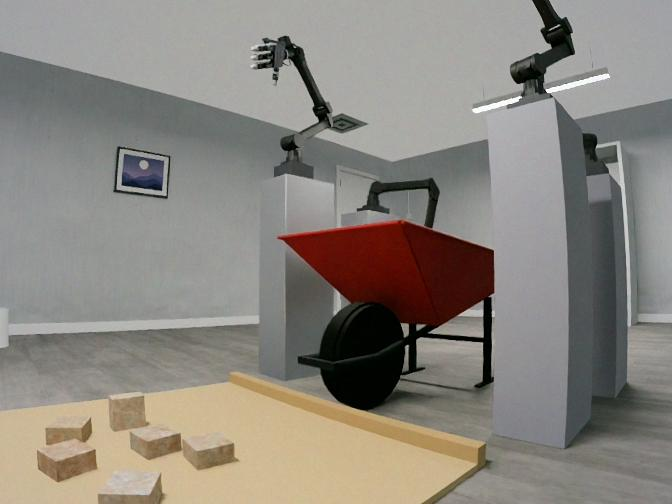

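Emit:
move(
  arm1={"target": [-0.635, 0.2, 0.553, 0.345, 0.927, 0.0, -0.15], "speed": 0.05},
  arm2={"target": [-0.618, -0.216, 0.558, -0.173, -0.014, 0.906, 0.387], "speed": 0.05},
)

Emit:
move(
  arm1={"joints": {"hand_index_pip": 0.3, "hand_middle_pip": 0.3, "hand_ring_pip": 0.3, "hand_index_dip": 0.4, "hand_middle_dip": 0.4, "hand_ring_dip": 0.4, "hand_index_mcp": 0.3, "hand_middle_mcp": 0.3, "hand_ring_mcp": 0.3, "hand_thumb_cmc": 0.3}},
  arm2={"joints": {"hand_index_pip": 0.3, "hand_middle_pip": 0.3, "hand_ring_pip": 0.3, "hand_index_dip": 0.4, "hand_middle_dip": 0.4, "hand_ring_dip": 0.4, "hand_index_mcp": 0.3, "hand_middle_mcp": 0.3, "hand_ring_mcp": 0.3, "hand_thumb_cmc": 0.3}},
  cameras=["cam_low", "arm1_cam_wrist", "arm2_cam_wrist"],
)

Scene clock: 1390.27 s.
Joint torques (N m): arm1=[-1.44 -12.69 3.3 1.1 -0.19 -0.05] | arm2=[1.32 -13.74 2.92 1.76 0.55 -0.11] | arm3=[2.9 3.43 8.16 2.5 0.05 -0.06] | arm4=[0.38 1.96 9.29 3.07 0.11 -0.07]
Motor temperatures (°C): arm1=[30 38 40 31 36 29] | arm2=[30 43 47 29 38 28] | arm3=[31 32 42 27 28 28] | arm4=[31 29 41 30 29 29]
Heat: arm1: hottest joint3_rad 40 °C; arm2: hottest joint3_rad 47 °C; arm3: hottest joint3_rad 42 °C; arm4: hottest joint3_rad 41 °C.
move: arm1 off_target; arm2 off_target
Joint velocities: within noise
arm1.joint_positions: joint1_rad=-0.800 joint2_rad=+3.083 joint3_rad=+1.372 joint4_rad=+0.877 joint5_rad=-0.275 joint6_rad=-0.689 hand_index_mcp=-0.372 hand_index_abd=+0.002 hand_index_pip=-0.533 hand_index_dip=-0.257 hand_middle_mcp=-0.336 hand_middle_abd=+0.003 hand_middle_pip=-0.552 hand_middle_dip=-0.238 hand_ring_mcp=-0.278 hand_ring_abd=+0.002 hand_ring_pip=-0.545 hand_ring_dip=-0.264 hand_thumb_cmc=-0.403 hand_thumb_axl=+0.680 hand_thumb_mcp=+0.224 hand_thumb_ipl=+0.167 hand_current_limit=+0.750 hand_speed=-0.600
arm1.joint_status: not commanded
arm1.hand_state: blocked,goal,blocked,blocked,blocked,goal,blocked,blocked,blocked,goal,blocked,blocked,goal,goal,goal,goal
arm1.index_mcp_current_ma: 241
arm1.index_abd_current_ma: 6
arm1.index_pip_current_ma: 320
arm1.index_dip_current_ma: 204
arm1.middle_mcp_current_ma: 434
arm1.middle_abd_current_ma: 11
arm1.middle_pip_current_ma: 229
arm1.middle_dip_current_ma: 296
arm1.ring_mcp_current_ma: 481
arm1.ring_abd_current_ma: 6
arm1.ring_pip_current_ma: 262
arm1.ring_dip_current_ma: 169
arm1.thumb_cmc_current_ma: -14
arm1.thumb_axl_current_ma: 10
arm1.thumb_mcp_current_ma: -11
arm1.thumb_ipl_current_ma: -8
arm1.hand_goal_index_mcp: -0.420
arm1.hand_goal_index_abd: 0.000
arm1.hand_goal_index_pip: -0.600
arm1.hand_goal_index_dip: -0.300
arm1.hand_goal_middle_mcp: -0.420
arm1.hand_goal_middle_abd: 0.000
arm1.hand_goal_middle_pip: -0.600
arm1.hand_goal_middle_dip: -0.300
arm1.hand_goal_ring_mcp: -0.420
arm1.hand_goal_ring_abd: 0.000
arm1.hand_goal_ring_pip: -0.600
arm1.hand_goal_ring_dip: -0.300
arm1.hand_goal_thumb_cmc: -0.400
arm1.hand_goal_thumb_axl: 0.678
arm1.hand_goal_thumb_mcp: 0.226
arm1.hand_goal_thumb_ipl: 0.168
arm1.hand: x=-0.6211 y=+0.1972 z=+0.5642 quat_wxyz=(+0.349, +0.926, +0.004, -0.142) (m; scene frame)
arm1.hand_target: x=-0.6345 y=+0.2006 z=+0.5539 quat_wxyz=(+0.345, +0.927, +0.000, -0.150) (m; scene frame)
arm1.hand_status: off_target (0.018 m and 1.1 deg from the pose sent, 0.017 m and 0.4 deg at the start)
arm2.joint_positions: joint1_rad=+0.844 joint2_rad=+3.038 joint3_rad=+1.282 joint4_rad=+1.015 joint5_rad=+0.300 joint6_rad=+0.666 hand_index_mcp=-0.346 hand_index_abd=+0.000 hand_index_pip=-0.560 hand_index_dip=-0.232 hand_middle_mcp=-0.389 hand_middle_abd=+0.001 hand_middle_pip=-0.552 hand_middle_dip=-0.216 hand_ring_mcp=-0.426 hand_ring_abd=-0.007 hand_ring_pip=-0.542 hand_ring_dip=-0.246 hand_thumb_cmc=-0.390 hand_thumb_axl=+0.677 hand_thumb_mcp=+0.225 hand_thumb_ipl=+0.167 hand_current_limit=+0.750 hand_speed=-0.600
arm2.joint_status: not commanded
arm2.hand_state: blocked,goal,blocked,blocked,blocked,goal,blocked,blocked,goal,goal,blocked,blocked,goal,goal,goal,goal
arm2.index_mcp_current_ma: 101
arm2.index_abd_current_ma: 0
arm2.index_pip_current_ma: 28
arm2.index_dip_current_ma: 78
arm2.middle_mcp_current_ma: 20
arm2.middle_abd_current_ma: 0
arm2.middle_pip_current_ma: 39
arm2.middle_dip_current_ma: 118
arm2.ring_mcp_current_ma: -1
arm2.ring_abd_current_ma: -1
arm2.ring_pip_current_ma: 56
arm2.ring_dip_current_ma: 50
arm2.thumb_cmc_current_ma: 2
arm2.thumb_axl_current_ma: 0
arm2.thumb_mcp_current_ma: 0
arm2.thumb_ipl_current_ma: 0
arm2.hand_goal_index_mcp: -0.420
arm2.hand_goal_index_abd: 0.000
arm2.hand_goal_index_pip: -0.600
arm2.hand_goal_index_dip: -0.300
arm2.hand_goal_middle_mcp: -0.420
arm2.hand_goal_middle_abd: 0.000
arm2.hand_goal_middle_pip: -0.600
arm2.hand_goal_middle_dip: -0.300
arm2.hand_goal_ring_mcp: -0.420
arm2.hand_goal_ring_abd: 0.000
arm2.hand_goal_ring_pip: -0.600
arm2.hand_goal_ring_dip: -0.300
arm2.hand_goal_thumb_cmc: -0.400
arm2.hand_goal_thumb_axl: 0.678
arm2.hand_goal_thumb_mcp: 0.226
arm2.hand_goal_thumb_ipl: 0.168
arm2.hand: x=-0.6055 y=-0.2165 z=+0.5651 quat_wxyz=(-0.169, -0.011, +0.907, +0.386) (m; scene frame)
arm2.hand_target: x=-0.6178 y=-0.2164 z=+0.5586 quat_wxyz=(-0.173, -0.014, +0.906, +0.387) (m; scene frame)
arm2.hand_status: off_target (0.014 m and 0.6 deg from the pose sent, 0.014 m and 0.1 deg at the start)
arm3.joint_positions: joint1_rad=+1.388 joint2_rad=+0.559 joint3_rad=+1.361 joint4_rad=-1.311 joint5_rad=+0.069 joint6_rad=+1.130 hand_index_mcp=+0.755 hand_index_abd=+0.001 hand_index_pip=+0.577 hand_index_dip=+0.696 hand_middle_mcp=+0.755 hand_middle_abd=+0.000 hand_middle_pip=+0.577 hand_middle_dip=+0.696 hand_ring_mcp=+0.755 hand_ring_abd=+0.001 hand_ring_pip=+0.577 hand_ring_dip=+0.696 hand_thumb_cmc=+0.715 hand_thumb_axl=+0.677 hand_thumb_mcp=+0.226 hand_thumb_ipl=+0.168 hand_current_limit=+0.400 hand_speed=-0.600
arm3.joint_status: not commanded
arm3.hand_state: goal,goal,goal,goal,goal,goal,goal,goal,goal,goal,goal,goal,goal,goal,goal,goal
arm3.index_mcp_current_ma: 2
arm3.index_abd_current_ma: 1
arm3.index_pip_current_ma: 1
arm3.index_dip_current_ma: 0
arm3.middle_mcp_current_ma: 2
arm3.middle_abd_current_ma: 1
arm3.middle_pip_current_ma: 1
arm3.middle_dip_current_ma: 0
arm3.ring_mcp_current_ma: 2
arm3.ring_abd_current_ma: 1
arm3.ring_pip_current_ma: 1
arm3.ring_dip_current_ma: 0
arm3.thumb_cmc_current_ma: 1
arm3.thumb_axl_current_ma: -1
arm3.thumb_mcp_current_ma: 0
arm3.thumb_ipl_current_ma: -1
arm3.hand_goal_index_mcp: 0.754
arm3.hand_goal_index_abd: 0.000
arm3.hand_goal_index_pip: 0.576
arm3.hand_goal_index_dip: 0.696
arm3.hand_goal_middle_mcp: 0.754
arm3.hand_goal_middle_abd: 0.000
arm3.hand_goal_middle_pip: 0.576
arm3.hand_goal_middle_dip: 0.696
arm3.hand_goal_ring_mcp: 0.754
arm3.hand_goal_ring_abd: 0.000
arm3.hand_goal_ring_pip: 0.576
arm3.hand_goal_ring_dip: 0.696
arm3.hand_goal_thumb_cmc: 0.714
arm3.hand_goal_thumb_axl: 0.678
arm3.hand_goal_thumb_mcp: 0.226
arm3.hand_goal_thumb_ipl: 0.168
arm3.hand: x=+0.5422 y=+0.4864 z=+1.6229 quat_wxyz=(+0.190, +0.857, +0.084, +0.471) (m; scene frame)
arm3.hand_target: x=+0.5406 y=+0.4894 z=+1.6332 quat_wxyz=(+0.190, +0.851, +0.088, +0.482) (m; scene frame)
arm3.hand_status: not commanded
arm4.joint_positions: joint1_rad=-1.396 joint2_rad=+0.613 joint3_rad=+1.413 joint4_rad=-1.319 joint5_rad=-0.024 joint6_rad=+1.061 hand_index_mcp=+0.756 hand_index_abd=+0.001 hand_index_pip=+0.577 hand_index_dip=+0.696 hand_middle_mcp=+0.756 hand_middle_abd=+0.001 hand_middle_pip=+0.577 hand_middle_dip=+0.696 hand_ring_mcp=+0.756 hand_ring_abd=+0.001 hand_ring_pip=+0.577 hand_ring_dip=+0.696 hand_thumb_cmc=+0.715 hand_thumb_axl=+0.677 hand_thumb_mcp=+0.226 hand_thumb_ipl=+0.168 hand_current_limit=+0.400 hand_speed=-0.600
arm4.joint_status: not commanded
arm4.hand_state: goal,goal,goal,goal,goal,goal,goal,goal,goal,goal,goal,goal,goal,goal,goal,goal
arm4.index_mcp_current_ma: 1
arm4.index_abd_current_ma: 0
arm4.index_pip_current_ma: 0
arm4.index_dip_current_ma: 0
arm4.middle_mcp_current_ma: 1
arm4.middle_abd_current_ma: 0
arm4.middle_pip_current_ma: 0
arm4.middle_dip_current_ma: 0
arm4.ring_mcp_current_ma: 1
arm4.ring_abd_current_ma: 0
arm4.ring_pip_current_ma: 0
arm4.ring_dip_current_ma: 0
arm4.thumb_cmc_current_ma: 0
arm4.thumb_axl_current_ma: 0
arm4.thumb_mcp_current_ma: 0
arm4.thumb_ipl_current_ma: 0
arm4.hand_goal_index_mcp: 0.754
arm4.hand_goal_index_abd: 0.000
arm4.hand_goal_index_pip: 0.576
arm4.hand_goal_index_dip: 0.696
arm4.hand_goal_middle_mcp: 0.754
arm4.hand_goal_middle_abd: 0.000
arm4.hand_goal_middle_pip: 0.576
arm4.hand_goal_middle_dip: 0.696
arm4.hand_goal_ring_mcp: 0.754
arm4.hand_goal_ring_abd: 0.000
arm4.hand_goal_ring_pip: 0.576
arm4.hand_goal_ring_dip: 0.696
arm4.hand_goal_thumb_cmc: 0.714
arm4.hand_goal_thumb_axl: 0.678
arm4.hand_goal_thumb_mcp: 0.226
arm4.hand_goal_thumb_ipl: 0.168
arm4.hand: x=+0.6314 y=-0.6688 z=+1.6605 quat_wxyz=(+0.072, +0.808, +0.299, +0.502) (m; scene frame)
arm4.hand_target: x=+0.6277 y=-0.6704 z=+1.6725 quat_wxyz=(+0.075, +0.802, +0.295, +0.514) (m; scene frame)
arm4.hand_status: not commanded
pictures: none

Scene clock: 1391.47 s.
Joint torques (N m): arm1=[-0.5 -14.04 0.84 1.85 -0.25 0.04] | arm2=[0.73 -14.15 1.47 2.4 0.46 -0.13] | arm3=[2.73 3.72 8.18 2.55 0.03 -0.05] | arm4=[0.44 1.67 9.28 3.04 0.1 -0.07]
Motor temperatures (°C): arm1=[30 38 40 31 36 29] | arm2=[30 43 46 29 38 28] | arm3=[31 32 42 27 28 28] | arm4=[31 29 41 30 29 29]
Heat: arm1: hottest joint3_rad 40 °C; arm2: hottest joint3_rad 46 °C; arm3: hottest joint3_rad 42 °C; arm4: hottest joint3_rad 41 °C.
move: arm1 done; arm2 done
Joint velocities: within noise
arm1.joint_positions: joint1_rad=-0.812 joint2_rad=+3.098 joint3_rad=+1.410 joint4_rad=+0.861 joint5_rad=-0.272 joint6_rad=-0.703 hand_index_mcp=+0.306 hand_index_abd=-0.003 hand_index_pip=+0.300 hand_index_dip=+0.398 hand_middle_mcp=+0.306 hand_middle_abd=+0.002 hand_middle_pip=+0.300 hand_middle_dip=+0.397 hand_ring_mcp=+0.308 hand_ring_abd=+0.001 hand_ring_pip=+0.300 hand_ring_dip=+0.398 hand_thumb_cmc=+0.302 hand_thumb_axl=+0.676 hand_thumb_mcp=+0.225 hand_thumb_ipl=+0.167 hand_current_limit=+0.750 hand_speed=-0.600
arm1.joint_status: all done
arm1.hand_state: goal,goal,goal,goal,goal,goal,goal,goal,goal,goal,goal,goal,goal,goal,goal,goal
arm1.index_mcp_current_ma: 29
arm1.index_abd_current_ma: -10
arm1.index_pip_current_ma: -1
arm1.index_dip_current_ma: -9
arm1.middle_mcp_current_ma: 30
arm1.middle_abd_current_ma: 7
arm1.middle_pip_current_ma: -1
arm1.middle_dip_current_ma: -12
arm1.ring_mcp_current_ma: 38
arm1.ring_abd_current_ma: 6
arm1.ring_pip_current_ma: -1
arm1.ring_dip_current_ma: -10
arm1.thumb_cmc_current_ma: 7
arm1.thumb_axl_current_ma: -11
arm1.thumb_mcp_current_ma: -6
arm1.thumb_ipl_current_ma: -8
arm1.hand_goal_index_mcp: 0.300
arm1.hand_goal_index_abd: 0.000
arm1.hand_goal_index_pip: 0.300
arm1.hand_goal_index_dip: 0.400
arm1.hand_goal_middle_mcp: 0.300
arm1.hand_goal_middle_abd: 0.000
arm1.hand_goal_middle_pip: 0.300
arm1.hand_goal_middle_dip: 0.400
arm1.hand_goal_ring_mcp: 0.300
arm1.hand_goal_ring_abd: 0.000
arm1.hand_goal_ring_pip: 0.300
arm1.hand_goal_ring_dip: 0.400
arm1.hand_goal_thumb_cmc: 0.300
arm1.hand_goal_thumb_axl: 0.678
arm1.hand_goal_thumb_mcp: 0.226
arm1.hand_goal_thumb_ipl: 0.168
arm1.hand: x=-0.6322 y=+0.1949 z=+0.5588 quat_wxyz=(+0.349, +0.925, +0.005, -0.150) (m; scene frame)
arm1.hand_target: x=-0.6344 y=+0.2006 z=+0.5539 quat_wxyz=(+0.345, +0.927, +0.000, -0.150) (m; scene frame)
arm1.hand_status: not commanded
arm2.joint_positions: joint1_rad=+0.851 joint2_rad=+3.040 joint3_rad=+1.301 joint4_rad=+1.000 joint5_rad=+0.303 joint6_rad=+0.669 hand_index_mcp=+0.306 hand_index_abd=+0.000 hand_index_pip=+0.300 hand_index_dip=+0.398 hand_middle_mcp=+0.307 hand_middle_abd=+0.001 hand_middle_pip=+0.300 hand_middle_dip=+0.398 hand_ring_mcp=+0.307 hand_ring_abd=-0.002 hand_ring_pip=+0.300 hand_ring_dip=+0.398 hand_thumb_cmc=+0.304 hand_thumb_axl=+0.677 hand_thumb_mcp=+0.225 hand_thumb_ipl=+0.167 hand_current_limit=+0.750 hand_speed=-0.600
arm2.joint_status: all done
arm2.hand_state: goal,goal,goal,goal,goal,goal,goal,goal,goal,goal,goal,goal,goal,goal,goal,goal
arm2.index_mcp_current_ma: 1
arm2.index_abd_current_ma: 0
arm2.index_pip_current_ma: 0
arm2.index_dip_current_ma: 0
arm2.middle_mcp_current_ma: 1
arm2.middle_abd_current_ma: 0
arm2.middle_pip_current_ma: 0
arm2.middle_dip_current_ma: 0
arm2.ring_mcp_current_ma: 1
arm2.ring_abd_current_ma: 0
arm2.ring_pip_current_ma: 0
arm2.ring_dip_current_ma: 0
arm2.thumb_cmc_current_ma: 0
arm2.thumb_axl_current_ma: 0
arm2.thumb_mcp_current_ma: 0
arm2.thumb_ipl_current_ma: 0
arm2.hand_goal_index_mcp: 0.300
arm2.hand_goal_index_abd: 0.000
arm2.hand_goal_index_pip: 0.300
arm2.hand_goal_index_dip: 0.400
arm2.hand_goal_middle_mcp: 0.300
arm2.hand_goal_middle_abd: 0.000
arm2.hand_goal_middle_pip: 0.300
arm2.hand_goal_middle_dip: 0.400
arm2.hand_goal_ring_mcp: 0.300
arm2.hand_goal_ring_abd: 0.000
arm2.hand_goal_ring_pip: 0.300
arm2.hand_goal_ring_dip: 0.400
arm2.hand_goal_thumb_cmc: 0.300
arm2.hand_goal_thumb_axl: 0.678
arm2.hand_goal_thumb_mcp: 0.226
arm2.hand_goal_thumb_ipl: 0.168
arm2.hand: x=-0.6126 y=-0.2141 z=+0.5637 quat_wxyz=(-0.171, -0.011, +0.906, +0.387) (m; scene frame)
arm2.hand_target: x=-0.6178 y=-0.2165 z=+0.5585 quat_wxyz=(-0.173, -0.014, +0.906, +0.387) (m; scene frame)
arm2.hand_status: not commanded
arm3, arm4: as last shown
pictures: arm1_cam_wrist, arm2_cam_wrist, cam_low
camera_calibration:
arm1_cam_wrist: T_world_to_cam=[[-0.677637, -0.35107, 0.646187, -0.69228], [-0.251158, 0.936341, 0.245326, -0.527361], [-0.691178, 0.00394696, -0.722674, 0.0892104], [0, 0, 0, 1]] pos_world=[-0.539906, 0.250398, 0.641188]
arm2_cam_wrist: T_world_to_cam=[[0.789217, 0.582216, 0.195348, 0.530643], [0.60239, -0.795799, -0.0618872, 0.188637], [0.119426, 0.166518, -0.978779, 0.779578], [0, 0, 0, 1]] pos_world=[-0.625527, -0.288645, 0.671049]

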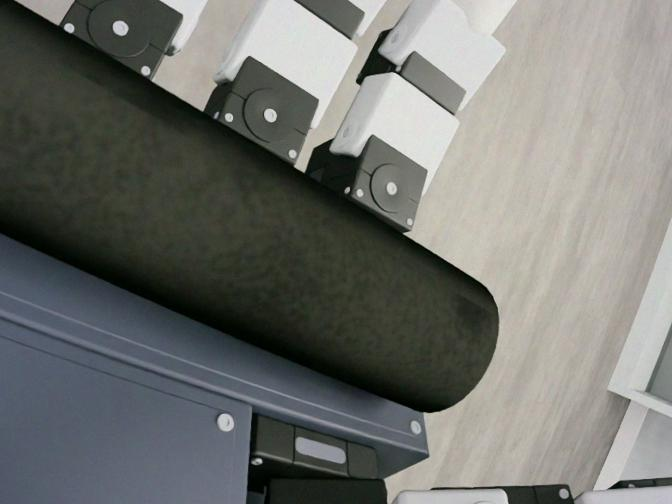

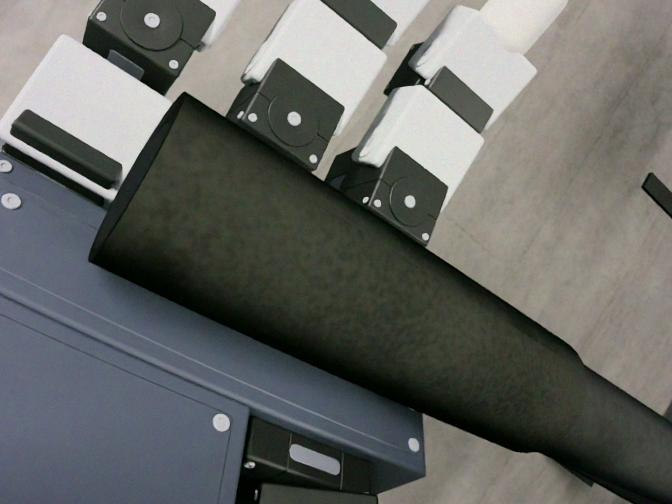

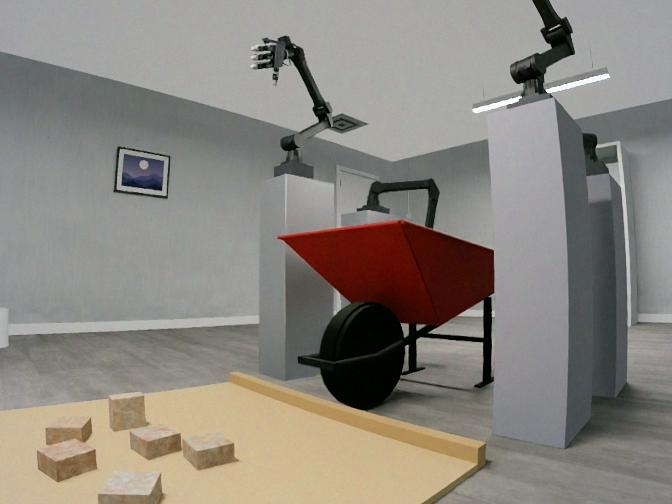

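Emit:
move(
  arm1={"target":[-0.63,0.205,0.52,0.349,0.925,0.005,-0.15],"speed":0.06,"joints":{"hand_index_mcp":0.753,"hand_middle_mcp":0.753,"hand_ring_mcp":0.753,"hand_index_pip":0.577,"hand_middle_pip":0.577,"hand_ring_pip":0.577,"hand_index_dip":0.696,"hand_middle_dip":0.696,"hand_ring_dip":0.696,"hand_thumb_cmc":0.714}},
  arm2={"target":[-0.61,-0.225,0.52,-0.171,-0.011,0.906,0.387],"speed":0.06,"joints":{"hand_index_mcp":0.753,"hand_middle_mcp":0.753,"hand_ring_mcp":0.753,"hand_index_pip":0.577,"hand_middle_pip":0.577,"hand_ring_pip":0.577,"hand_index_dip":0.696,"hand_middle_dip":0.696,"hand_ring_dip":0.696,"hand_thumb_cmc":0.714}},
  cameras=["cam_low","arm1_cam_wrist","arm2_cam_wrist"],
)

Scene clock: 1421.70 s.
Joint torques (N m): arm1=[-0.62 -13.92 1.1 1.65 -0.15 -0.1] | arm2=[0.79 -13.39 0.47 2.62 0.41 -0.04] | arm3=[3.14 3.66 8.27 2.5 0.05 -0.05] | arm4=[0.15 1.49 9.35 3.1 0.11 -0.08]
Motor temperatures (°C): arm1=[30 37 37 30 36 29] | arm2=[30 43 41 28 36 28] | arm3=[31 32 42 27 28 28] | arm4=[31 29 42 30 29 29]
Heat: arm1: hottest joint2_rad 37 °C; arm2: hottest joint2_rad 43 °C; arm3: hottest joint3_rad 42 °C; arm4: hottest joint3_rad 42 °C.
move: arm1 off_target; arm2 off_target
Joint velocities: within noise
arm1.joint_positions: joint1_rad=-0.814 joint2_rad=+3.143 joint3_rad=+1.468 joint4_rad=+0.780 joint5_rad=-0.267 joint6_rad=-0.726 hand_index_mcp=+0.757 hand_index_abd=-0.003 hand_index_pip=+0.577 hand_index_dip=+0.694 hand_middle_mcp=+0.757 hand_middle_abd=+0.002 hand_middle_pip=+0.577 hand_middle_dip=+0.693 hand_ring_mcp=+0.758 hand_ring_abd=+0.001 hand_ring_pip=+0.577 hand_ring_dip=+0.694 hand_thumb_cmc=+0.718 hand_thumb_axl=+0.676 hand_thumb_mcp=+0.225 hand_thumb_ipl=+0.167 hand_current_limit=+0.750 hand_speed=-0.600
arm1.joint_status: all done
arm1.hand_state: goal,goal,goal,goal,goal,goal,goal,goal,goal,goal,goal,goal,goal,goal,goal,goal
arm1.index_mcp_current_ma: 14
arm1.index_abd_current_ma: -10
arm1.index_pip_current_ma: -4
arm1.index_dip_current_ma: -9
arm1.middle_mcp_current_ma: 15
arm1.middle_abd_current_ma: 6
arm1.middle_pip_current_ma: -4
arm1.middle_dip_current_ma: -12
arm1.ring_mcp_current_ma: 18
arm1.ring_abd_current_ma: 5
arm1.ring_pip_current_ma: -4
arm1.ring_dip_current_ma: -10
arm1.thumb_cmc_current_ma: 16
arm1.thumb_axl_current_ma: -11
arm1.thumb_mcp_current_ma: -7
arm1.thumb_ipl_current_ma: -8
arm1.hand_goal_index_mcp: 0.754
arm1.hand_goal_index_abd: 0.000
arm1.hand_goal_index_pip: 0.578
arm1.hand_goal_index_dip: 0.696
arm1.hand_goal_middle_mcp: 0.754
arm1.hand_goal_middle_abd: 0.000
arm1.hand_goal_middle_pip: 0.578
arm1.hand_goal_middle_dip: 0.696
arm1.hand_goal_ring_mcp: 0.754
arm1.hand_goal_ring_abd: 0.000
arm1.hand_goal_ring_pip: 0.578
arm1.hand_goal_ring_dip: 0.696
arm1.hand_goal_thumb_cmc: 0.714
arm1.hand_goal_thumb_axl: 0.678
arm1.hand_goal_thumb_mcp: 0.226
arm1.hand_goal_thumb_ipl: 0.168
arm1.hand: x=-0.6271 y=+0.2002 z=+0.5260 quat_wxyz=(+0.323, +0.937, +0.008, -0.133) (m; scene frame)
arm1.hand_target: x=-0.6301 y=+0.2050 z=+0.5214 quat_wxyz=(+0.319, +0.938, +0.008, -0.135) (m; scene frame)
arm1.hand_status: off_target (0.008 m and 3.8 deg from the pose sent, 0.040 m and 0.1 deg at the start; a joint's target at an end of its range on 30 of 40 steps)
arm2.joint_positions: joint1_rad=+0.854 joint2_rad=+3.132 joint3_rad=+1.401 joint4_rad=+1.000 joint5_rad=+0.311 joint6_rad=+0.674 hand_index_mcp=+0.757 hand_index_abd=+0.000 hand_index_pip=+0.577 hand_index_dip=+0.694 hand_middle_mcp=+0.758 hand_middle_abd=+0.001 hand_middle_pip=+0.577 hand_middle_dip=+0.694 hand_ring_mcp=+0.758 hand_ring_abd=-0.002 hand_ring_pip=+0.577 hand_ring_dip=+0.694 hand_thumb_cmc=+0.718 hand_thumb_axl=+0.677 hand_thumb_mcp=+0.225 hand_thumb_ipl=+0.167 hand_current_limit=+0.750 hand_speed=-0.600
arm2.joint_status: all done
arm2.hand_state: goal,goal,goal,goal,goal,goal,goal,goal,goal,goal,goal,goal,goal,goal,goal,goal
arm2.index_mcp_current_ma: 0
arm2.index_abd_current_ma: 0
arm2.index_pip_current_ma: 0
arm2.index_dip_current_ma: 0
arm2.middle_mcp_current_ma: 0
arm2.middle_abd_current_ma: 0
arm2.middle_pip_current_ma: 0
arm2.middle_dip_current_ma: 0
arm2.ring_mcp_current_ma: 0
arm2.ring_abd_current_ma: 0
arm2.ring_pip_current_ma: 0
arm2.ring_dip_current_ma: 0
arm2.thumb_cmc_current_ma: 0
arm2.thumb_axl_current_ma: 0
arm2.thumb_mcp_current_ma: 0
arm2.thumb_ipl_current_ma: 0
arm2.hand_goal_index_mcp: 0.754
arm2.hand_goal_index_abd: 0.000
arm2.hand_goal_index_pip: 0.578
arm2.hand_goal_index_dip: 0.696
arm2.hand_goal_middle_mcp: 0.754
arm2.hand_goal_middle_abd: 0.000
arm2.hand_goal_middle_pip: 0.578
arm2.hand_goal_middle_dip: 0.696
arm2.hand_goal_ring_mcp: 0.754
arm2.hand_goal_ring_abd: 0.000
arm2.hand_goal_ring_pip: 0.578
arm2.hand_goal_ring_dip: 0.696
arm2.hand_goal_thumb_cmc: 0.714
arm2.hand_goal_thumb_axl: 0.678
arm2.hand_goal_thumb_mcp: 0.226
arm2.hand_goal_thumb_ipl: 0.168
arm2.hand: x=-0.6120 y=-0.2149 z=+0.5305 quat_wxyz=(-0.172, -0.008, +0.904, +0.391) (m; scene frame)
arm2.hand_target: x=-0.6098 y=-0.2249 z=+0.5205 quat_wxyz=(-0.171, -0.011, +0.907, +0.386) (m; scene frame)
arm2.hand_status: off_target (0.015 m and 0.6 deg from the pose sent, 0.045 m and 0.1 deg at the start; a joint's target at an end of its range on 20 of 40 steps)
arm3, arm4: as last shown
pictures: arm1_cam_wrist, arm2_cam_wrist, cam_low
camera_calibration:
arm1_cam_wrist: T_world_to_cam=[[-0.693605, -0.39448, 0.602742, -0.644265], [-0.270526, 0.918127, 0.289584, -0.554762], [-0.667629, 0.0377991, -0.743534, 0.0879729], [0, 0, 0, 1]] pos_world=[-0.53821, 0.251867, 0.614387]
arm2_cam_wrist: T_world_to_cam=[[0.793946, 0.575508, 0.196062, 0.538145], [0.596918, -0.799105, -0.0715528, 0.186532], [0.115495, 0.173842, -0.977977, 0.745846], [0, 0, 0, 1]] pos_world=[-0.624743, -0.290308, 0.637258]

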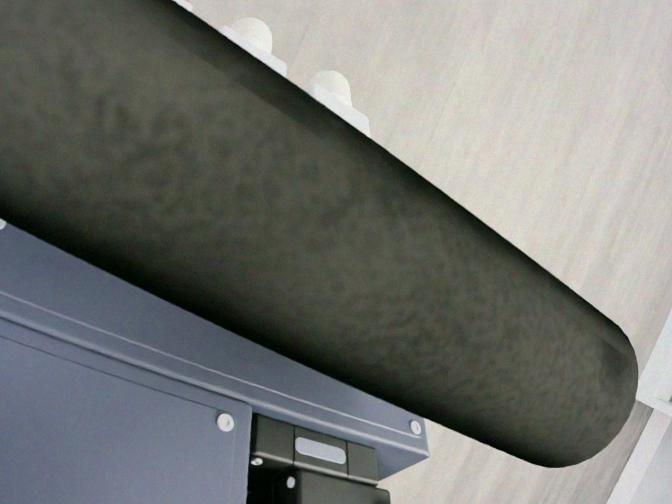

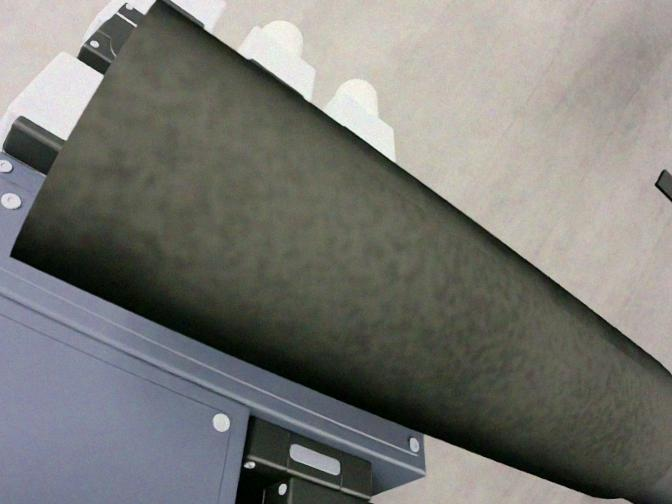

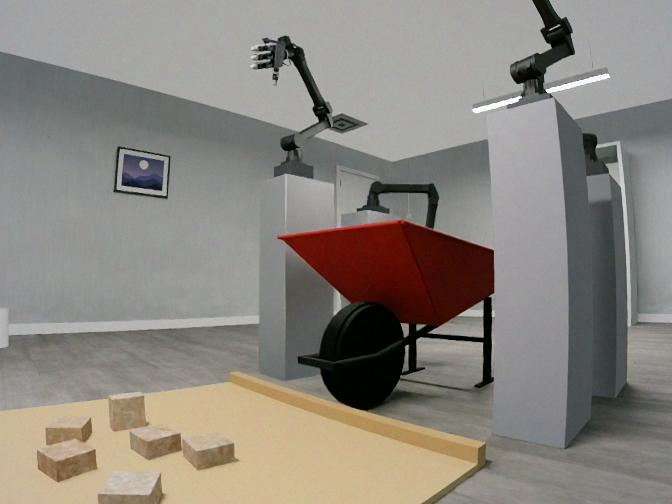

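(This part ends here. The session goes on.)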